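# Crank the meat mincer one full turn, then release

## Task

Rotate the mincer's crank handle through one complete revolution, and afterwards leave the mincer with neither hand touching it.

## Robot and tools

Robot: two arms on a table, left_arm (base near scene y = +0.343 m) and right_arm (base near y = -0.367 m). Both bases sit about 0.012 m up and are turned almost zero about z. Each arm ends in a five-finger hand. right_arm has a right hand, left_arm a mirrored left hand. A camera stand behind the arms is fixed.

Frames. Scene frame: origin at table-top height midway between the nominal bases, +z up, +x out over the table, +y toward left_arm. Camera names do not match image sides. Every hand pose, target and offset an arm reports or receives is in that arm's own base frame, not the scene frame. Fixed cameras and the table use the scene frame. The hand point is a spot 0.05 m in front of the palm and 0.15 m out from the wrist flange. Its +z runs along the straightened fingers, +y out of the palm, and +x across the palm. On the right hand +x points away from the thumb; on the left hand it points toward the thumb. Straight fingertips extend 0.06-0.07 m past the point along +z and lie about 0.06 m behind it along -y. A wrist bracket on the little-finger side can collide with things.

Row layout (used by execute_actions and move): a flat list of exactly 28 numbers, each in [-1, 1], covering both arms even if only one moves. Numbers 1-14 are left_arm and 15-28 are right_arm. Per arm: dx, dy, dz, rx, ry, rz, thumb_turn, thumb_bend, index, middle, ring, little, force_limit, speed.
- dx..rz are an offset, not a pose. They count from that arm's "Hand target" as it stands when the action or move begins, along the arm's base axes. 1.0 equals 0.6 m or 180 degrees. rx, ry, rz form a single rotation vector, turning about the Hand target's position. A translation longer than 1.0 is scaled down along its direction. Sending six zeros re-commands the current Hand target. Each commanded orientation is clipped to within 40 degrees of the measured one.
- The six finger numbers are absolute targets: -1 open or straight, +1 closed or curled. thumb_turn -1 puts the thumb beside the palm, +1 in front, opposite the fingers.
- force_limit goes linearly from about 0 N at -1 to 10 N at +1, or 15 N for the two thumb motors.
- speed rises from nearly zero at -1 to full at +0.48 and stays full above that. Full speed closes a finger in 0.49 s. For gentle grips, use -0.94 or lower.
- There is no "no change" value. To keep a hand as it is, resend the last eight hand numbers actually executed for it. If it has had none yet, send its hand_measured six values, then hand_force_limit and hand_speed.

Tools.
execute_actions(actions, cameras): actions is a list of actions. Each action is a list of up to 15 rows, one row per 1/30 s step. If an action has fewer rows, its last row is held to fill 15 steps. Every row in an action is offset from the same start pose. cameras is a list of names, ["all"], or []. With an empty actions list, all images come back by default.
move(target, speed, blend, blocking, cameras): sends each hand point along a straight path. target is one 28-number row or a list of up to 15 rows. Every row counts from the same starting Hand targets, not from the previous row. speed is in m/s, 0.002 to 4.3, default 0.25, either one number or one per target. Rotation is capped at twice that value in rad/s. blend is in metres and rounds corners in a list; 0 means stop at each target. blocking=false returns after about 0.5 s while motion continues. A 10 s total cap applies. Paths do not avoid obstacles or the other arm. Do not route a path close to an arm's own base, because that can flip the shoulder posture.
wait(seconds 0-10, cameras): lets time run while the last commands are held.
stop(cameras): brakes a running move.
zoom_image(camera, region=[x0,y0,x1,y1]): region is in image pixels, at most 504 x 504. It works only on the latest images.
show_instructions(): shows the reference pages.
finished_scene(scene=1): ends the scene permanently.

Cameras: cam_high and cam_low are fixed, 896x504. cam_left_wrist and cam_right_wrist are fisheye cameras, 672x504.

Results: end_effector_position (m) and end_effector_quat_wxyz in the arm's base frame, and the Hand target.
- The arm often rests 1-3 cm short of its target, usually low, up to 5 cm. That is not evidence of contact. Waiting does not close the gap; the next command re-requests the target.
- hand_measured, hand_stopped_by and hand_load_n follow the six-motor order. hand_stopped_by values: moving, target, force, stalled, fault. In hand_load_n, positive means the finger is pushed open, and a value near 0 after grasping means the grip was lost.
- The move line reports done, off_target, moving, held or fault. limits=paced means the pose was clipped; limits=held means steps were withheld.
- Joint torques and velocities are also reported.
- MOTOR HOT appears at 85 °C. At 100 °C the arm drops and faults for 30-60 s.

Gripping: with the thumb in front, the hand closes on objects about 0.035-0.065 m thick, or on handles down to about 0.025 m. A stalled motor restarts only on a changed target. To squeeze harder, raise force_limit and send a target more closed than hand_measured. To release, send a target more open than hand_measured.

Avoid:
- knocking the mincer or anything else off the table;
- fast contact, which hits harder;
- targets far past a contact point, which press harder;
- contact between the two hands or arms, which can fail the task;
- overloading fingers by twisting or yanking;
- releasing something while it is still moving;
- holding an outstretched or strained pose for long, because motors overheat.

To end a push against something, command the target back past the hand point.

Each tool is called after ">>>" as name(argument=value, ...) on one line, values as JSON.

Reference images:

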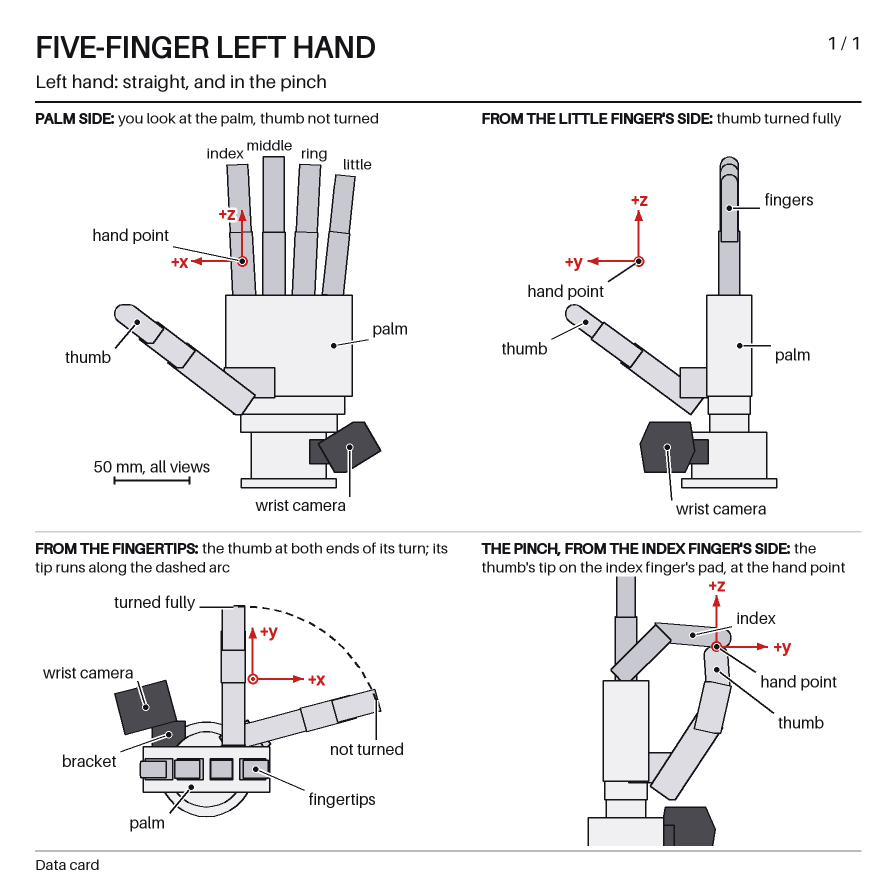

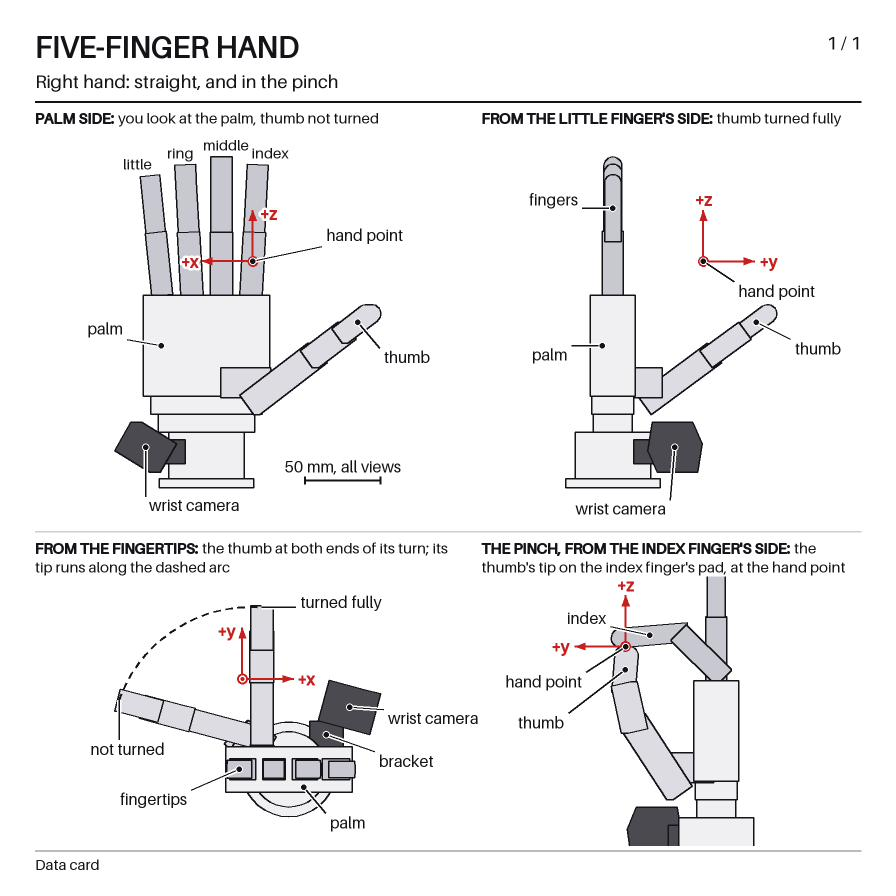

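## Session

>>> execute_actions(actions=[])

Scene clock: 0.00 s.
left_arm: end_effector_position=(+0.6114, +0.1163, +0.2861) hand_measured=(-1.000, -1.000, -1.000, -1.000, -1.000, -1.000) hand_load_n=(+0.0, +0.0, +0.0, +0.0, +0.0, +0.0) hand_stopped_by=(target, target, target, target, target, target) hand_force_limit=0.00 hand_speed=-0.80 end_effector_quat_wxyz=(+0.677, -0.295, +0.660, -0.139) | right_arm: end_effector_position=(+0.6116, -0.2454, +0.3546) hand_measured=(-1.000, -1.000, -1.000, -1.000, -1.000, -1.000) hand_load_n=(+0.0, +0.0, +0.0, +0.0, +0.0, +0.0) hand_stopped_by=(target, target, target, target, target, target) hand_force_limit=0.00 hand_speed=-0.80 end_effector_quat_wxyz=(+0.428, +0.852, -0.077, +0.291)
Joint positions: left_arm=[0.104 1.366 0.943 0.378 -0.114 0.942] | right_arm=[-0.093 1.714 1.65 -0.684 0.82 -1.858]
Joint velocities: within noise
Joint torques (N m): no reading
Motor temperatures (°C): left_arm=[29 28 29 25 27 26] | right_arm=[27 29 30 27 29 24]
Heat: left arm: hottest waist 29 °C; right arm: hottest elbow 30 °C.
Hand target: left_arm +0.6171, +0.1205, +0.3156; +0.695, -0.291, +0.641, -0.143 | right_arm +0.6159, -0.2427, +0.3785; +0.427, +0.844, -0.085, +0.313

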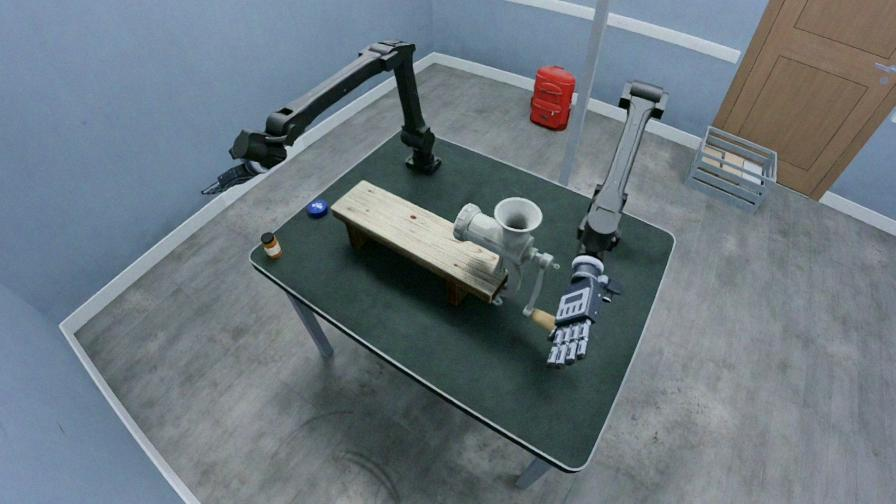

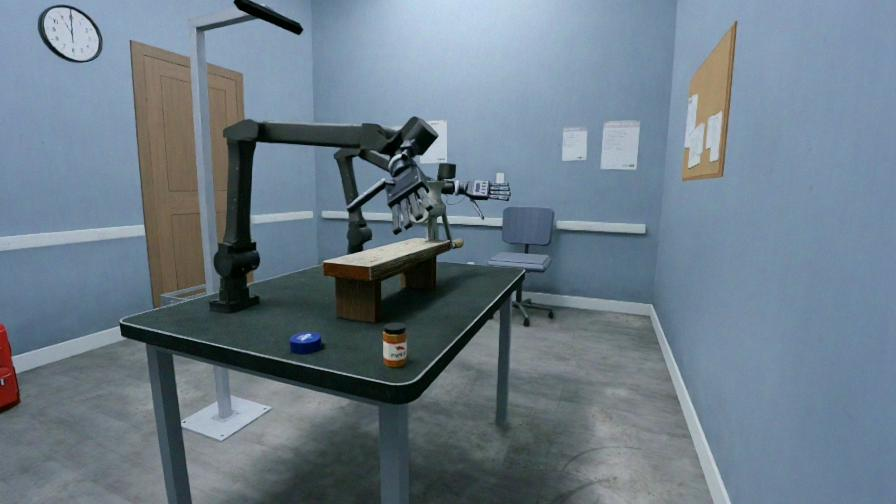

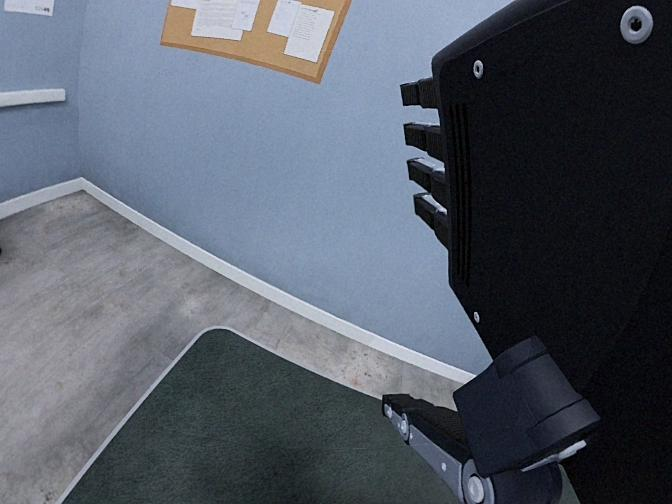

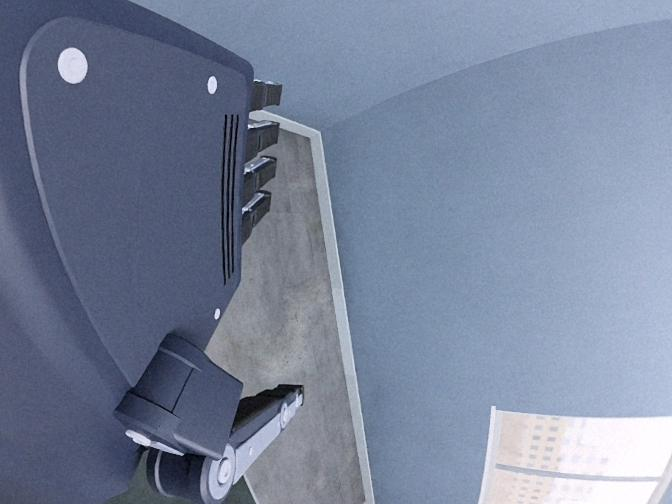

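>>> zoom_image(camera="cam_high", region=[400, 160, 660, 380])

>>> zoom_image(camera="cam_low", region=[320, 100, 540, 330])

Scaled by 1.938 from the camera's 896x504 image, which has a finer 1280x720 frame.

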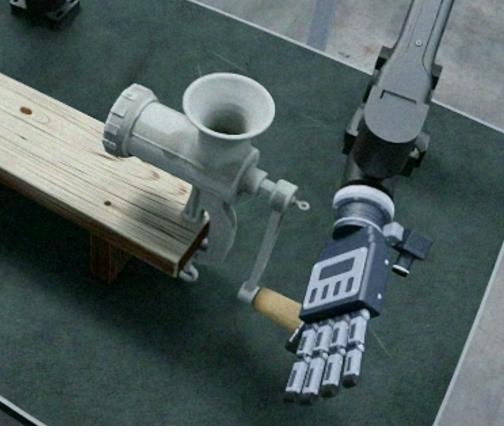

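Scaled by 2.191 from the camera's 896x504 image, which has a finer 1280x720 frame.

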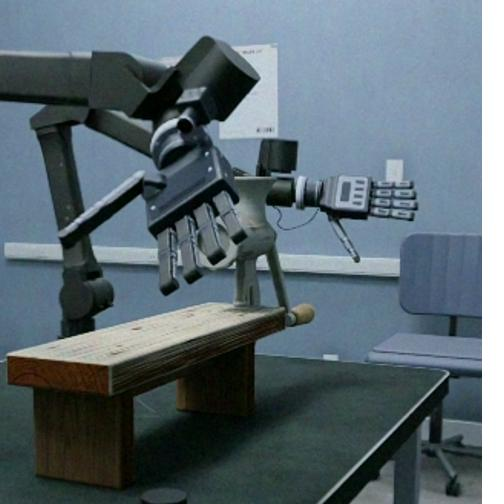

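>>> zoom_image(camera="cam_high", region=[440, 190, 600, 340])

>>> zoom_image(camera="cam_low", region=[400, 160, 500, 260])

Scaled by 3.150 from the camera's 896x504 image, which has a finer 1280x720 frame.

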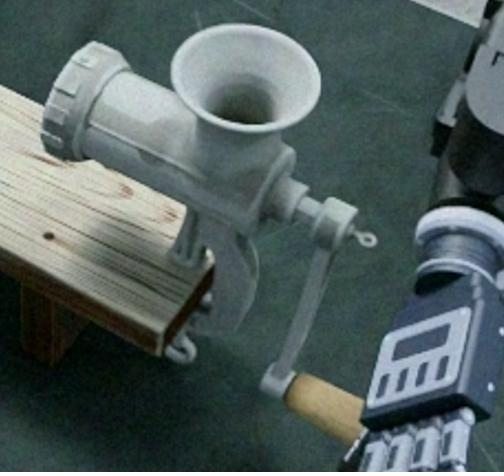

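Scaled by 5.040 from the camera's 896x504 image, which has a finer 1280x720 frame.

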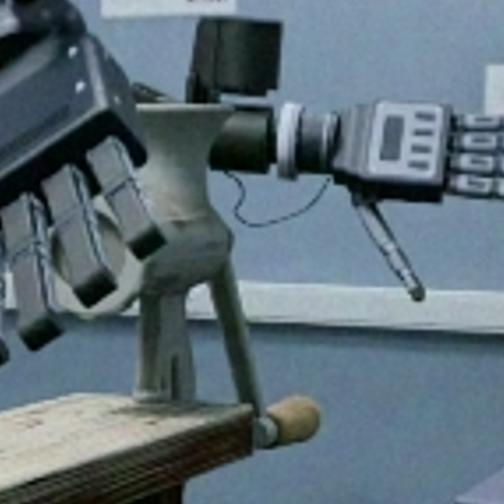

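>>> move(target=[-0.203,-0.0225,0.12,-0.3072,0.1991,0.0535,1,-1,-1,-1,-1,-1,0.0,-0.2,0,0,0,0,0,0,-1,-1,-1,-1,-1,-1,0.0,-0.8], speed=0.25, cameras=["all"])

Scene clock: 22.00 s.
left_arm: end_effector_position=(+0.4897, +0.0987, +0.3596) hand_measured=(+1.000, -1.000, -1.000, -1.000, -1.000, -1.000) hand_load_n=(+0.0, +0.0, +0.0, +0.0, +0.0, -0.5) hand_stopped_by=(target, target, target, target, target, target) hand_force_limit=0.00 hand_speed=-0.20 end_effector_quat_wxyz=(-0.251, +0.654, -0.664, +0.260) | right_arm: end_effector_position=(+0.6116, -0.2454, +0.3546) hand_measured=(-1.000, -1.000, -1.000, -1.000, -1.000, -1.000) hand_load_n=(+0.0, +0.0, +0.0, -0.5, +0.0, +0.0) hand_stopped_by=(target, target, target, target, target, target) hand_force_limit=0.00 hand_speed=-0.80 end_effector_quat_wxyz=(+0.428, +0.852, -0.077, +0.291)
Joint positions: left_arm=[0.318 1.349 1.573 -1.087 0.228 0.248] | right_arm=[-0.093 1.714 1.65 -0.684 0.82 -1.858]
Joint torques (N m): left_arm=[0.09 -10.81 13.33 1.21 0.36 -0.09] | right_arm=[0.03 -16.38 13.26 1.29 0.39 0.06]
Motor temperatures (°C): left_arm=[29 29 33 25 27 26] | right_arm=[27 31 37 27 29 23]
Heat: left arm: hottest elbow 33 °C; right arm: hottest elbow 37 °C.
Hand target: left_arm +0.4953, +0.1070, +0.3876; -0.270, +0.654, -0.653, +0.270 | right_arm +0.6159, -0.2427, +0.3785; +0.427, +0.844, -0.085, +0.313
Off the commanded pose: left_arm 0.030 m, 3 deg | right_arm 0.024 m, 3 deg.
move: off_target (left_arm, right_arm)
camera_calibration:
cam_left_wrist: T_world_to_cam=[[0.725175, -0.245644, 0.643258, -0.562085], [-0.47766, -0.852333, 0.213003, 0.247726], [0.495947, -0.461722, -0.735424, 0.179699], [0, 0, 0, 1]] pos_world=[0.436818, 0.156043, 0.440955]

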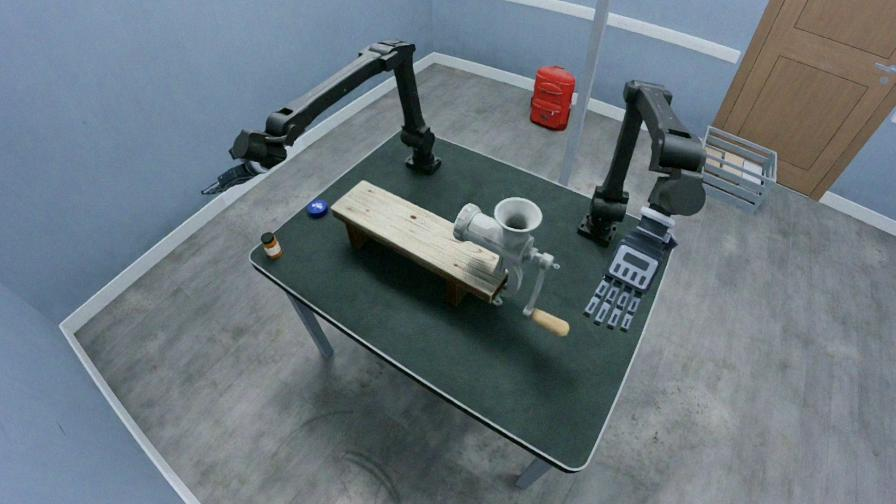

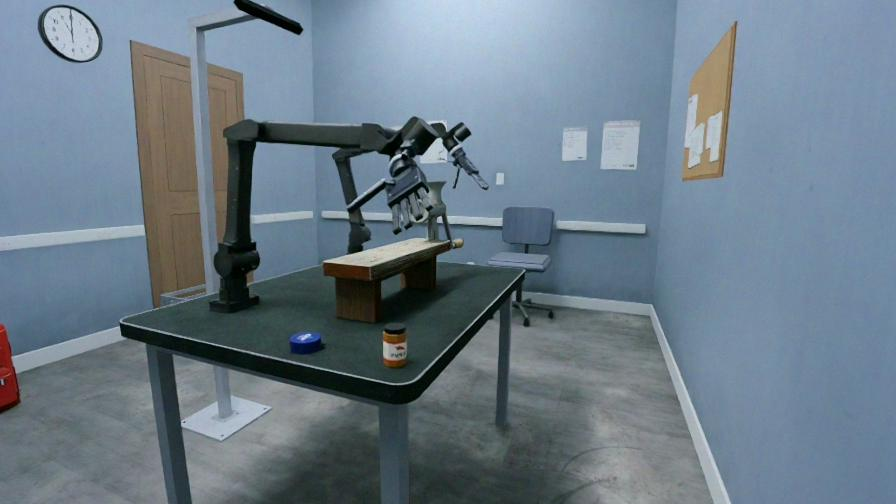

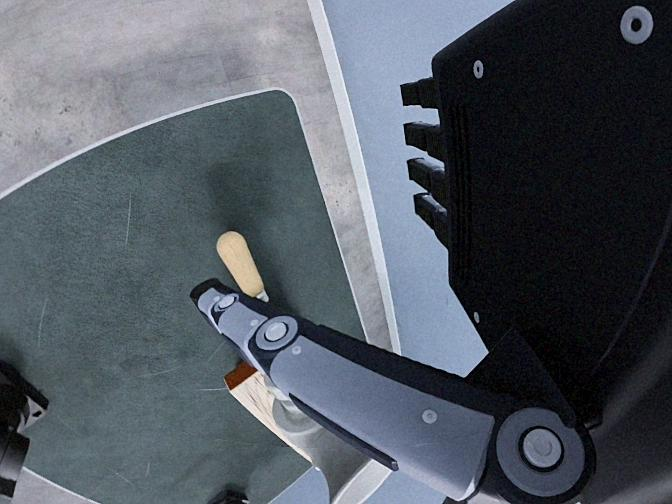

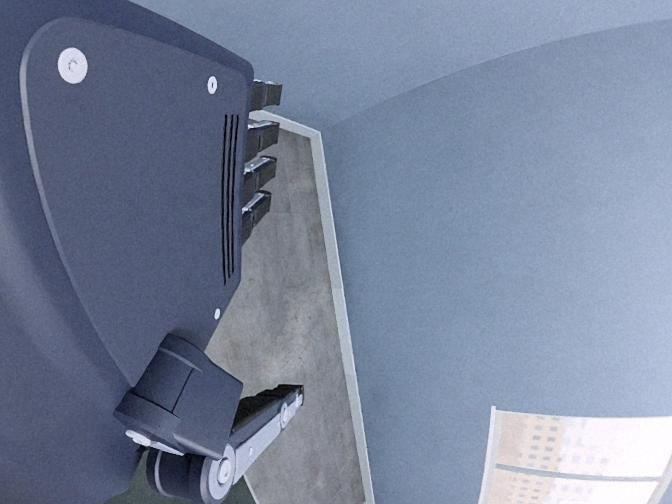

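>>> zoom_image(camera="cam_high", region=[490, 220, 600, 350])

>>> zoom_image(camera="cam_low", region=[400, 160, 500, 260])

>>> zoom_image(camera="cam_left_wrist", region=[160, 200, 420, 504])

Scaled by 3.877 from the camera's 896x504 image, which has a finer 1280x720 frame.

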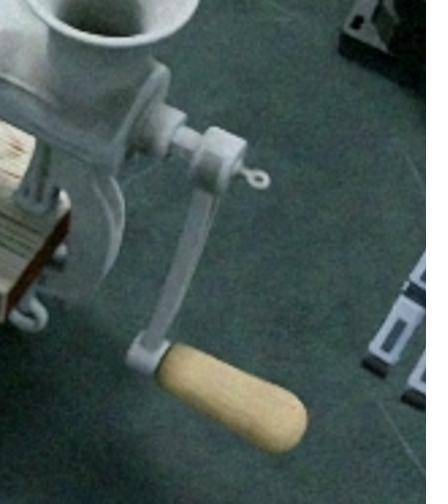

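Scaled by 5.040 from the camera's 896x504 image, which has a finer 1280x720 frame.

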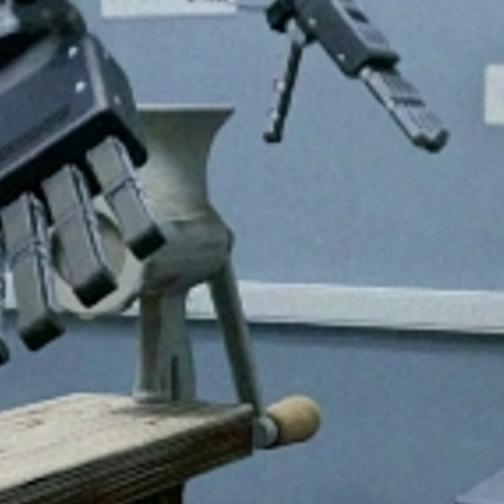

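Scaled by 1.658 from the camera's 672x504 image, which has a finer 960x720 frame.

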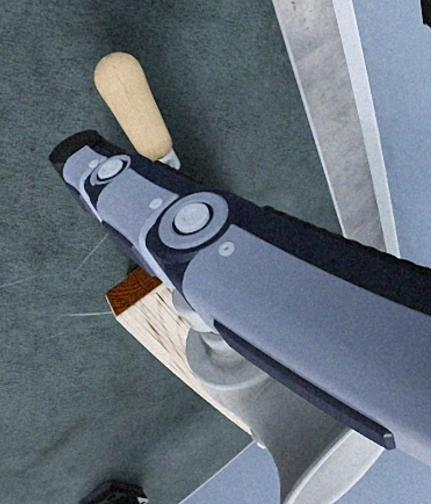

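>>> move(target=[-0.0072,-0.0983,-0.2493,0,0,-0.0333,1,-1,-1,-1,-1,-1,0.0,-0.2,0,0,0,0,0,0,-1,-1,-1,-1,-1,-1,0.0,-0.8], speed=0.2, cameras=["all"])

Scene clock: 28.53 s.
left_arm: end_effector_position=(+0.4836, +0.0506, +0.2195) hand_measured=(+1.000, -1.000, -1.000, -1.000, -1.000, -1.000) hand_load_n=(+0.0, +0.0, +0.0, +0.0, +0.0, +0.0) hand_stopped_by=(target, target, target, target, target, target) hand_force_limit=0.00 hand_speed=-0.20 end_effector_quat_wxyz=(+0.236, -0.627, +0.692, -0.271) | right_arm: end_effector_position=(+0.6116, -0.2454, +0.3546) hand_measured=(-1.000, -1.000, -1.000, -1.000, -1.000, -1.000) hand_load_n=(+0.0, +0.0, +0.0, +0.0, +0.0, +0.0) hand_stopped_by=(target, target, target, target, target, target) hand_force_limit=0.00 hand_speed=-0.80 end_effector_quat_wxyz=(+0.428, +0.852, -0.077, +0.291)
Joint positions: left_arm=[0.227 1.301 1.16 -0.726 0.228 0.241] | right_arm=[-0.093 1.714 1.65 -0.684 0.82 -1.858]
Joint torques (N m): left_arm=[-1.49 -12.16 9.44 2.28 0.14 -0.07] | right_arm=[0.38 -16.67 13.15 1.5 0.37 0.05]
Heat: left arm: hottest elbow 36 °C; right arm: hottest elbow 38 °C.
Hand target: left_arm +0.4909, +0.0480, +0.2380; +0.256, -0.619, +0.686, -0.284 | right_arm +0.6159, -0.2427, +0.3785; +0.427, +0.844, -0.085, +0.313
Off the commanded pose: left_arm 0.020 m, 3 deg | right_arm 0.024 m, 3 deg.
move: off_target (left_arm, right_arm)
camera_calibration:
cam_left_wrist: T_world_to_cam=[[0.704548, -0.303057, 0.641692, -0.466121], [-0.54761, -0.807299, 0.21998, 0.263623], [0.451371, -0.506383, -0.734738, 0.0810428], [0, 0, 0, 1]] pos_world=[0.436187, 0.1126, 0.30066]

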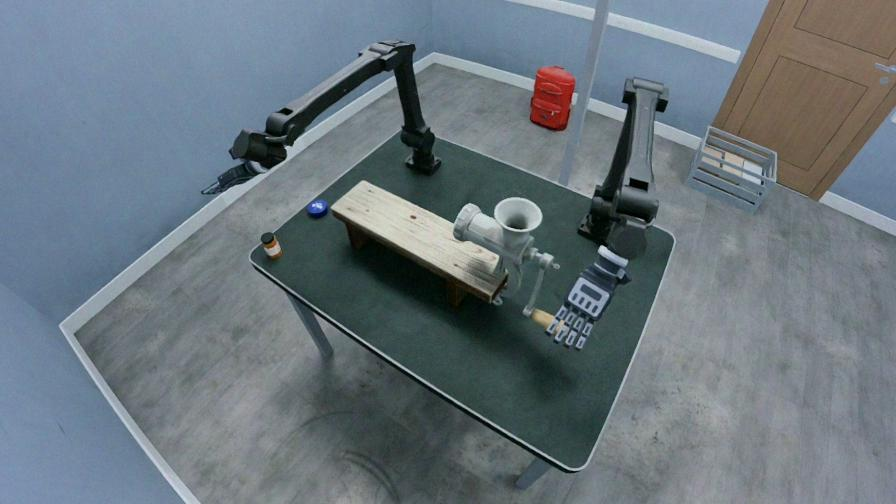

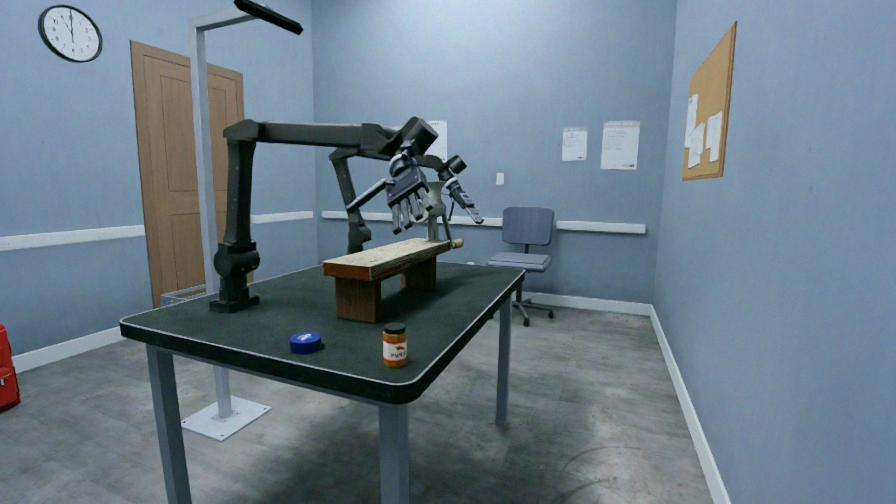

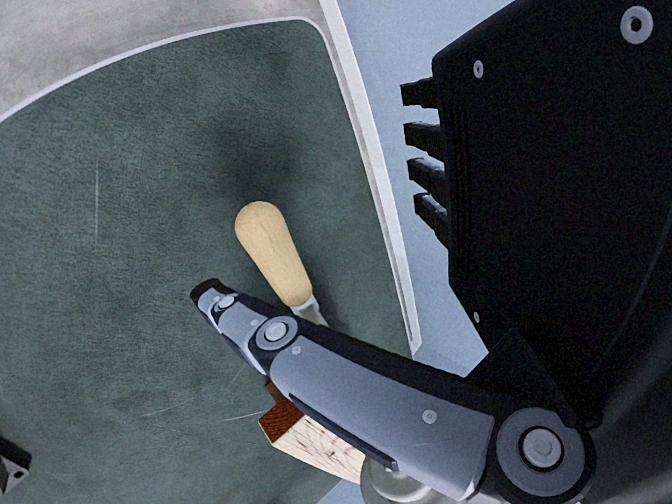

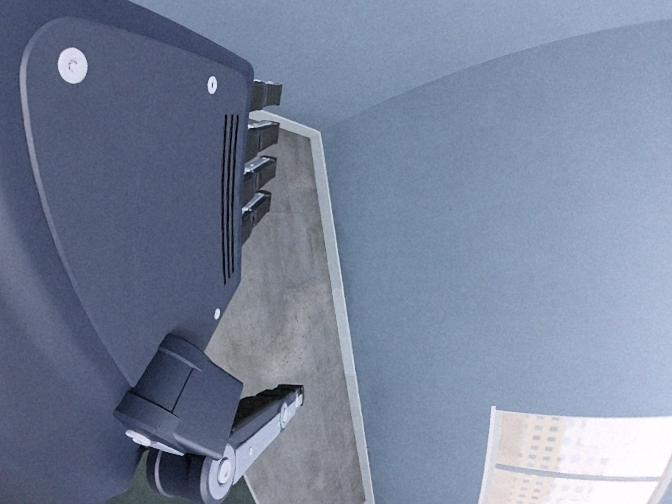

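>>> move(target=[0.005,-0.0617,-0.25,0,0,0,1,-1,-1,-1,-1,-1,0.0,-0.2,0,0,0,0,0,0,-1,-1,-1,-1,-1,-1,0.0,-0.8], speed=0.12, cameras=["cam_high", "cam_low", "cam_left_wrist"])

Scene clock: 32.23 s.
left_arm: end_effector_position=(+0.4853, +0.0179, +0.0825) hand_measured=(+1.000, -1.000, -1.000, -1.000, -1.000, -1.000) hand_load_n=(+0.0, +0.0, -0.5, +0.0, +0.0, -0.5) hand_stopped_by=(target, target, target, target, target, target) hand_force_limit=0.00 hand_speed=-0.20 end_effector_quat_wxyz=(+0.248, -0.625, +0.687, -0.276) | right_arm: end_effector_position=(+0.6116, -0.2454, +0.3546) hand_measured=(-1.000, -1.000, -1.000, -1.000, -1.000, -1.000) hand_load_n=(+0.5, +0.0, +0.0, +0.0, +0.0, +0.0) hand_stopped_by=(target, target, target, target, target, target) hand_force_limit=0.00 hand_speed=-0.80 end_effector_quat_wxyz=(+0.428, +0.852, -0.077, +0.291)
Joint positions: left_arm=[0.146 1.401 0.861 -0.286 0.169 0.174] | right_arm=[-0.093 1.714 1.65 -0.684 0.82 -1.858]
Joint torques (N m): left_arm=[-1.55 -10.52 8.03 2.25 -0.02 -0.08] | right_arm=[0.21 -16.32 13.16 1.48 0.37 0.03]
Heat: left arm: hottest elbow 36 °C; right arm: hottest elbow 39 °C.
Hand target: left_arm +0.4940, +0.0110, +0.0880; +0.256, -0.619, +0.687, -0.284 | right_arm +0.6159, -0.2427, +0.3785; +0.427, +0.844, -0.085, +0.313
Off the commanded pose: left_arm 0.012 m, 1 deg | right_arm 0.024 m, 3 deg.
move: off_target (left_arm, right_arm)
camera_calibration:
cam_left_wrist: T_world_to_cam=[[0.689252, -0.301458, 0.658828, -0.383272], [-0.547103, -0.812697, 0.200505, 0.269774], [0.474984, -0.498645, -0.725082, -0.0493469], [0, 0, 0, 1]] pos_world=[0.435204, 0.0790975, 0.162639]
Images, in order (width x height): cam_high 896x504, cam_low 896x504, cam_left_wrist 672x504.

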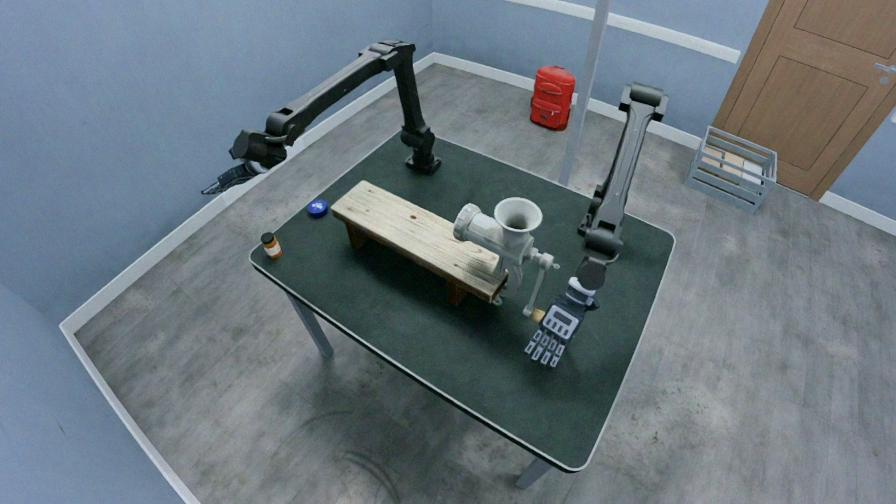

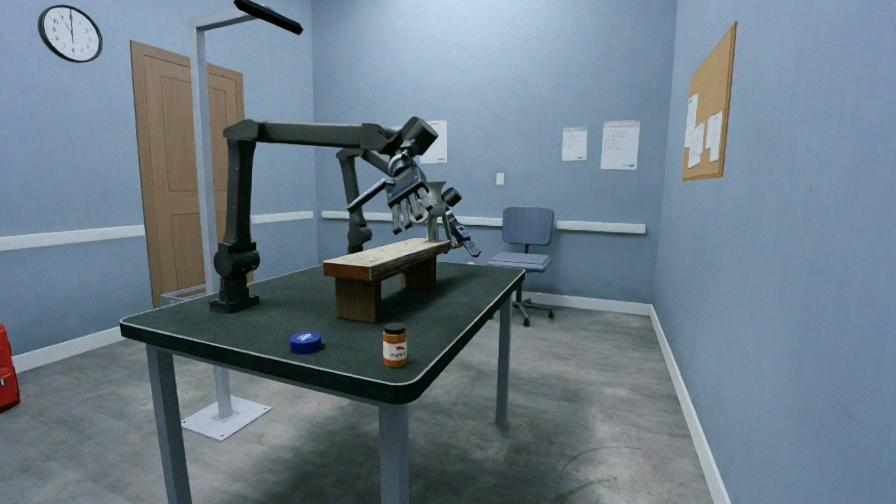

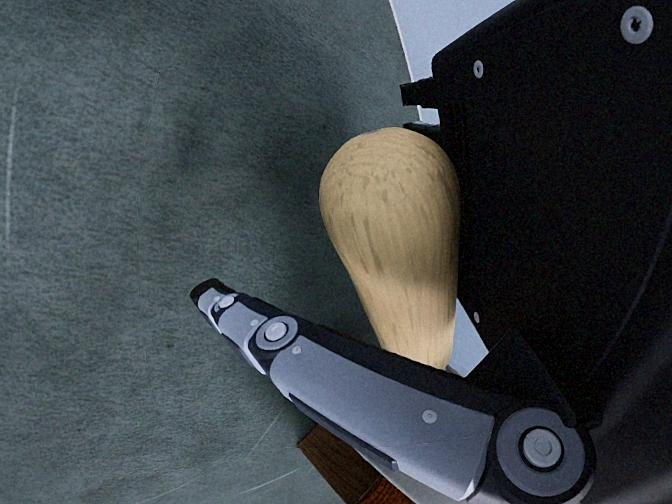

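>>> move(target=[0.0,-0.01,-0.027,0,0,0,1,-1,-1,-1,-1,-1,0.0,-0.2,0,0,0,0,0,0,-1,-1,-1,-1,-1,-1,0.0,-0.8], speed=0.1, cameras=["cam_left_wrist"])

Scene clock: 34.10 s.
left_arm: end_effector_position=(+0.4918, +0.0138, +0.0749) hand_measured=(+1.000, -1.000, -1.000, -1.000, -1.000, -1.000) hand_load_n=(+0.0, +0.0, +0.0, +0.0, +0.0, +0.0) hand_stopped_by=(target, target, target, target, target, target) hand_force_limit=0.00 hand_speed=-0.20 end_effector_quat_wxyz=(+0.257, -0.623, +0.682, -0.283) | right_arm: end_effector_position=(+0.6116, -0.2454, +0.3546) hand_measured=(-1.000, -1.000, -1.000, -1.000, -1.000, -1.000) hand_load_n=(+0.5, +0.0, +0.0, +0.0, +0.0, +0.0) hand_stopped_by=(target, target, target, target, target, target) hand_force_limit=0.00 hand_speed=-0.80 end_effector_quat_wxyz=(+0.428, +0.852, -0.077, +0.291)
Joint positions: left_arm=[0.133 1.418 0.844 -0.225 0.158 0.158] | right_arm=[-0.093 1.714 1.65 -0.684 0.82 -1.858]
Joint torques (N m): left_arm=[-1.55 -9.76 7.08 1.89 -0.04 -0.03] | right_arm=[0.15 -16.26 13.15 1.36 0.42 0.04]
Heat: left arm: hottest elbow 36 °C; right arm: hottest elbow 39 °C.
Hand target: left_arm +0.4939, +0.0050, +0.0718; +0.256, -0.619, +0.686, -0.284 | right_arm +0.6159, -0.2427, +0.3785; +0.427, +0.844, -0.085, +0.313
Off the commanded pose: left_arm 0.010 m, 1 deg | right_arm 0.024 m, 3 deg.
move: off_target (right_arm)
camera_calibration:
cam_left_wrist: T_world_to_cam=[[0.674586, -0.297839, 0.675445, -0.378108], [-0.54718, -0.815928, 0.186698, 0.272513], [0.495509, -0.495534, -0.713385, -0.0709176], [0, 0, 0, 1]] pos_world=[0.43932, 0.0745938, 0.153922]
Images, in order (width x height): cam_left_wrist 672x504.

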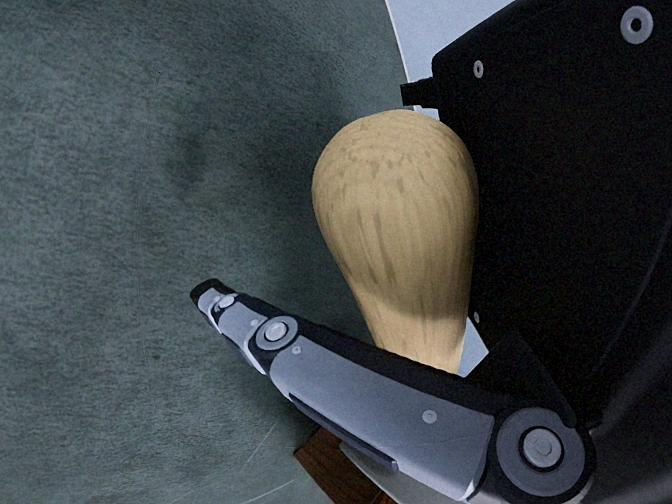

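>>> move(target=[0,0,0,0,0,0,1,-1,1,1,1,-1,-0.4,-0.5,0,0,0,0,0,0,-1,-1,-1,-1,-1,-1,0.0,-0.8], speed=0.1, cameras=["cam_left_wrist"])

Scene clock: 36.50 s.
left_arm: end_effector_position=(+0.4924, +0.0130, +0.0720) hand_measured=(+1.000, -1.000, +0.832, +0.786, +0.744, -1.000) hand_load_n=(+0.0, +0.0, +3.5, +0.0, +0.0, +0.0) hand_stopped_by=(target, target, force, force, force, target) hand_force_limit=-0.40 hand_speed=-0.50 end_effector_quat_wxyz=(-0.256, +0.626, -0.681, +0.282) | right_arm: end_effector_position=(+0.6116, -0.2454, +0.3546) hand_measured=(-1.000, -1.000, -1.000, -1.000, -1.000, -1.000) hand_load_n=(+0.0, +0.0, +0.0, -0.5, +0.0, +0.0) hand_stopped_by=(target, target, target, target, target, target) hand_force_limit=0.00 hand_speed=-0.80 end_effector_quat_wxyz=(+0.428, +0.852, -0.077, +0.291)
Joint positions: left_arm=[0.132 1.425 0.844 -0.221 0.157 0.152] | right_arm=[-0.093 1.714 1.65 -0.684 0.82 -1.858]
Joint torques (N m): left_arm=[-1.61 -10.58 7.12 1.74 0.02 0.04] | right_arm=[-0.21 -16.09 13.07 1.35 0.38 0.02]
Heat: left arm: hottest elbow 36 °C; right arm: hottest elbow 40 °C.
Hand target: left_arm +0.4939, +0.0050, +0.0718; -0.256, +0.619, -0.687, +0.284 | right_arm +0.6159, -0.2427, +0.3785; +0.427, +0.844, -0.085, +0.313
Off the commanded pose: left_arm 0.008 m, 1 deg | right_arm 0.024 m, 3 deg.
move: off_target (right_arm)
camera_calibration:
cam_left_wrist: T_world_to_cam=[[0.678455, -0.292783, 0.673778, -0.378658], [-0.543254, -0.817354, 0.191853, 0.270534], [0.494544, -0.496196, -0.713594, -0.0732951], [0, 0, 0, 1]] pos_world=[0.440119, 0.0738891, 0.150926]
Images, in order (width x height): cam_left_wrist 672x504.

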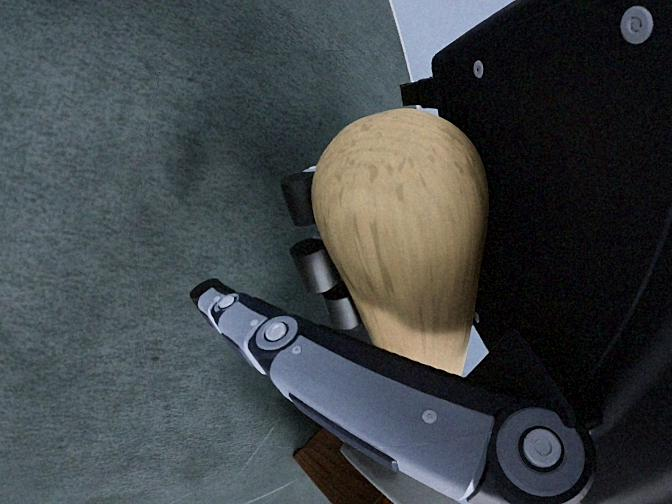

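>>> move(target=[0,0,0,0,0,0,1,1,1,1,1,-1,-0.5,-0.6,0,0,0,0,0,0,-1,-1,-1,-1,-1,-1,0.0,-0.8], speed=0.1, cameras=["cam_left_wrist"])

Scene clock: 39.57 s.
left_arm: end_effector_position=(+0.4924, +0.0130, +0.0720) hand_measured=(+1.000, -0.530, +0.832, +0.786, +0.744, -1.000) hand_load_n=(+1.0, +5.5, +3.5, +0.0, +0.0, +0.0) hand_stopped_by=(target, force, force, force, force, target) hand_force_limit=-0.50 hand_speed=-0.60 end_effector_quat_wxyz=(-0.256, +0.626, -0.681, +0.282) | right_arm: end_effector_position=(+0.6116, -0.2454, +0.3546) hand_measured=(-1.000, -1.000, -1.000, -1.000, -1.000, -1.000) hand_load_n=(+0.0, +0.0, +0.0, +0.0, +0.0, +0.0) hand_stopped_by=(target, target, target, target, target, target) hand_force_limit=0.00 hand_speed=-0.80 end_effector_quat_wxyz=(+0.428, +0.852, -0.077, +0.291)
Joint positions: left_arm=[0.132 1.425 0.844 -0.221 0.157 0.152] | right_arm=[-0.093 1.714 1.65 -0.684 0.82 -1.858]
Joint torques (N m): left_arm=[-1.61 -10.58 7.13 1.76 0.01 0.02] | right_arm=[0.44 -16.44 13.24 1.35 0.37 0.02]
Heat: left arm: hottest elbow 37 °C; right arm: hottest elbow 40 °C.
Hand target: left_arm +0.4939, +0.0050, +0.0718; -0.256, +0.619, -0.687, +0.284 | right_arm +0.6159, -0.2427, +0.3785; +0.427, +0.844, -0.085, +0.313
Off the commanded pose: left_arm 0.008 m, 1 deg | right_arm 0.024 m, 3 deg.
move: off_target (right_arm)
camera_calibration:
cam_left_wrist: T_world_to_cam=[[0.678455, -0.292783, 0.673778, -0.378658], [-0.543254, -0.817354, 0.191853, 0.270534], [0.494544, -0.496196, -0.713594, -0.0732951], [0, 0, 0, 1]] pos_world=[0.440119, 0.0738891, 0.150926]
Images, in order (width x height): cam_left_wrist 672x504.

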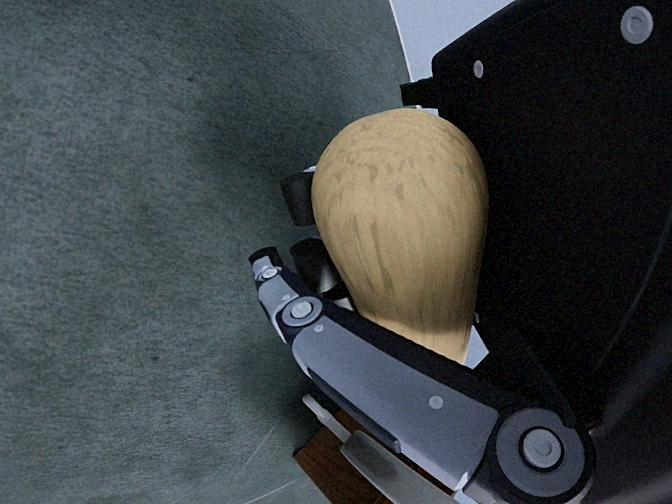

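>>> move(target=[[0.0533,0.0067,0.0537,0,0,0,1,1,1,1,1,-1,-0.5,-0.6,0,0,0,0,0,0,-1,-1,-1,-1,-1,-1,0.0,-0.8],[0.1048,0.0067,0.093,0,0,0,1,1,1,1,1,-1,-0.5,-0.6,0,0,0,0,0,0,-1,-1,-1,-1,-1,-1,0.0,-0.8],[0.1442,0.0067,0.1445,0,0,0,1,1,1,1,1,-1,-0.5,-0.6,0,0,0,0,0,0,-1,-1,-1,-1,-1,-1,0.0,-0.8]], speed=0.12, blend=0.02, cameras=["cam_high", "cam_left_wrist"])

Scene clock: 42.63 s.
left_arm: end_effector_position=(+0.5310, +0.0125, +0.0917) hand_measured=(+1.000, -0.530, +0.832, +0.786, +0.744, -1.000) hand_load_n=(+1.0, +6.0, +7.5, +0.0, +0.0, +0.0) hand_stopped_by=(target, force, force, force, force, target) hand_force_limit=-0.50 hand_speed=-0.60 end_effector_quat_wxyz=(-0.201, +0.643, -0.698, +0.241) | right_arm: end_effector_position=(+0.6116, -0.2454, +0.3546) hand_measured=(-1.000, -1.000, -1.000, -1.000, -1.000, -1.000) hand_load_n=(+0.0, +0.0, +0.0, +0.0, +0.5, +0.0) hand_stopped_by=(target, target, target, target, target, target) hand_force_limit=0.00 hand_speed=-0.80 end_effector_quat_wxyz=(+0.428, +0.852, -0.077, +0.291)
Joint positions: left_arm=[0.118 1.556 1.102 -0.494 0.148 0.152] | right_arm=[-0.093 1.714 1.65 -0.684 0.82 -1.858]
Joint torques (N m): left_arm=[-1.49 -16.38 16.36 1.88 0.11 -0.05] | right_arm=[0.38 -16.56 13.16 1.33 0.37 0.02]
Heat: left arm: hottest elbow 37 °C; right arm: hottest elbow 41 °C.
Hand target: left_arm +0.5805, +0.0091, +0.1585; -0.256, +0.619, -0.687, +0.284 | right_arm +0.6159, -0.2427, +0.3785; +0.427, +0.844, -0.085, +0.313
Off the commanded pose: left_arm 0.083 m, 9 deg | right_arm 0.024 m, 3 deg.
move: off_target (left_arm, right_arm); blend cut to 0.0194 m at target 1, 0.0194 m at target 2
camera_calibration:
cam_left_wrist: T_world_to_cam=[[0.766675, -0.291629, 0.571981, -0.455852], [-0.515618, -0.810505, 0.277884, 0.264665], [0.382554, -0.507971, -0.771763, -0.0135514], [0, 0, 0, 1]] pos_world=[0.491141, 0.0746891, 0.176734]
Images, in order (width x height): cam_high 896x504, cam_left_wrist 672x504.

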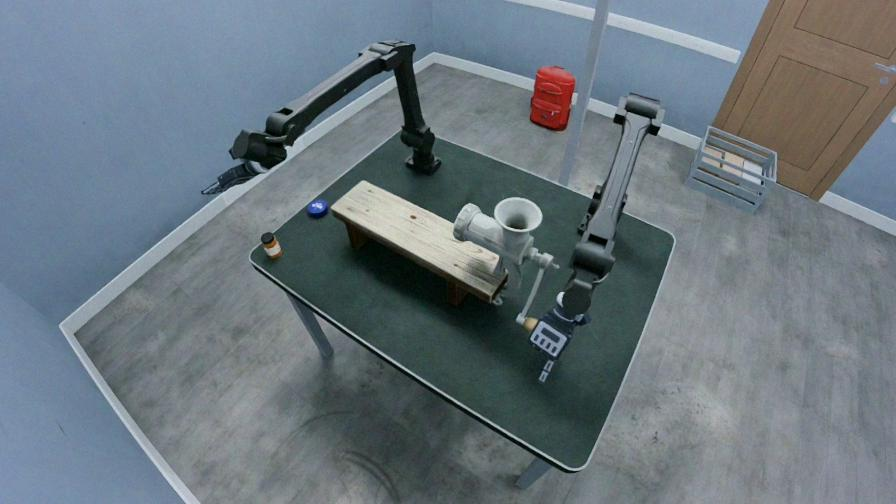

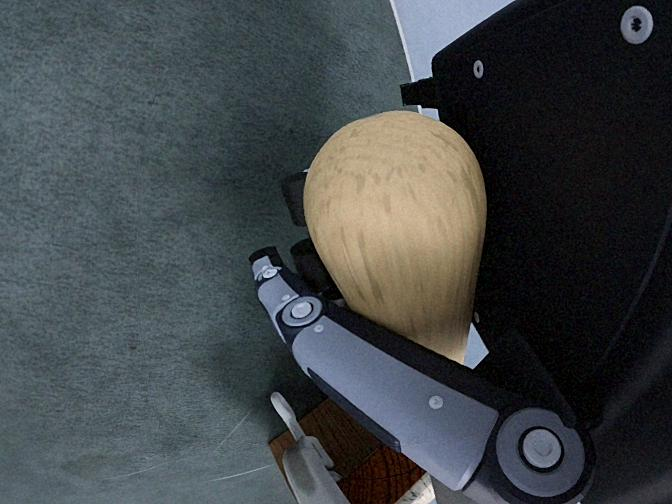

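>>> move(target=[0,0,0,0,0,0,1,1,1,0.98,0.98,-1,0.2,-0.5,0,0,0,0,0,0,-1,-1,-1,-1,-1,-1,0.0,-0.8], speed=0.1, cameras=["cam_left_wrist"])

>>> zoom_image(camera="cam_left_wrist", region=[160, 60, 560, 460])

Scene clock: 46.20 s.
left_arm: end_effector_position=(+0.5316, +0.0127, +0.0908) hand_measured=(+1.000, -0.530, +0.832, +0.820, +0.826, -1.000) hand_load_n=(+1.0, +5.5, +0.0, +9.5, +8.5, +0.0) hand_stopped_by=(target, force, force, force, force, target) hand_force_limit=0.20 hand_speed=-0.50 end_effector_quat_wxyz=(-0.200, +0.644, -0.698, +0.240) | right_arm: end_effector_position=(+0.6116, -0.2454, +0.3546) hand_measured=(-1.000, -1.000, -1.000, -1.000, -1.000, -1.000) hand_load_n=(+0.5, +0.0, +0.0, +0.0, +0.0, +0.0) hand_stopped_by=(target, target, target, target, target, target) hand_force_limit=0.00 hand_speed=-0.80 end_effector_quat_wxyz=(+0.428, +0.852, -0.077, +0.291)
Joint positions: left_arm=[0.118 1.559 1.104 -0.494 0.147 0.151] | right_arm=[-0.093 1.714 1.65 -0.684 0.82 -1.858]
Joint torques (N m): left_arm=[-1.32 -16.85 16.25 1.91 0.15 -0.03] | right_arm=[0.26 -16.5 13.27 1.37 0.38 0.02]
Motor temperatures (°C): left_arm=[29 30 40 25 27 26] | right_arm=[27 32 41 27 29 23]
Heat: left arm: hottest elbow 40 °C; right arm: hottest elbow 41 °C.
Hand target: left_arm +0.5805, +0.0090, +0.1585; -0.256, +0.619, -0.687, +0.284 | right_arm +0.6159, -0.2427, +0.3785; +0.427, +0.844, -0.085, +0.313
Off the commanded pose: left_arm 0.084 m, 9 deg | right_arm 0.024 m, 3 deg.
move: off_target (left_arm, right_arm)
camera_calibration:
cam_left_wrist: T_world_to_cam=[[0.768229, -0.290035, 0.570705, -0.456322], [-0.513549, -0.81147, 0.278898, 0.264211], [0.38222, -0.507342, -0.772342, -0.0141161], [0, 0, 0, 1]] pos_world=[0.491641, 0.0748875, 0.175835]
Images, in order (width x height): cam_left_wrist 672x504.

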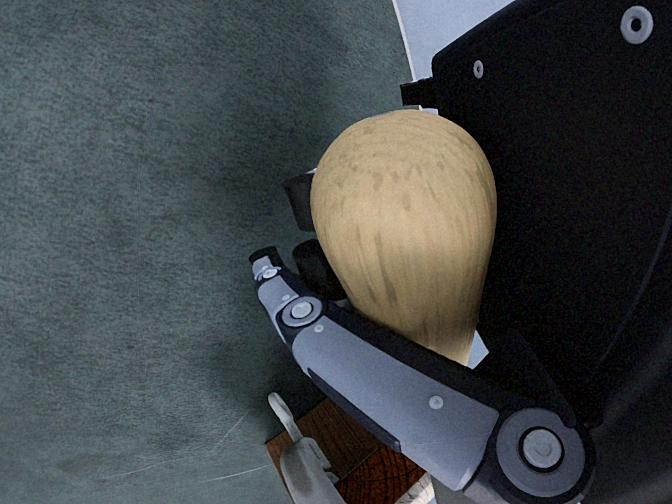

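Scaled by 1.260 from the camera's 672x504 image, which has a finer 960x720 frame.

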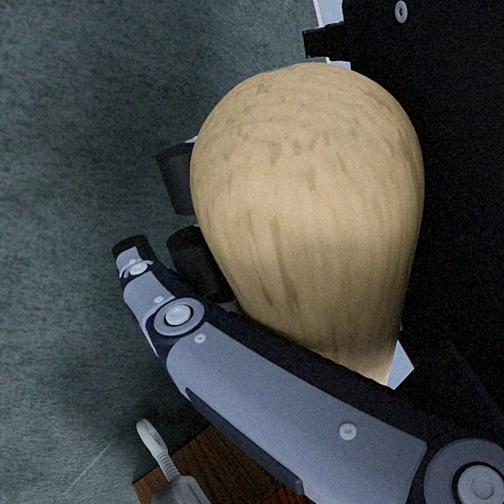

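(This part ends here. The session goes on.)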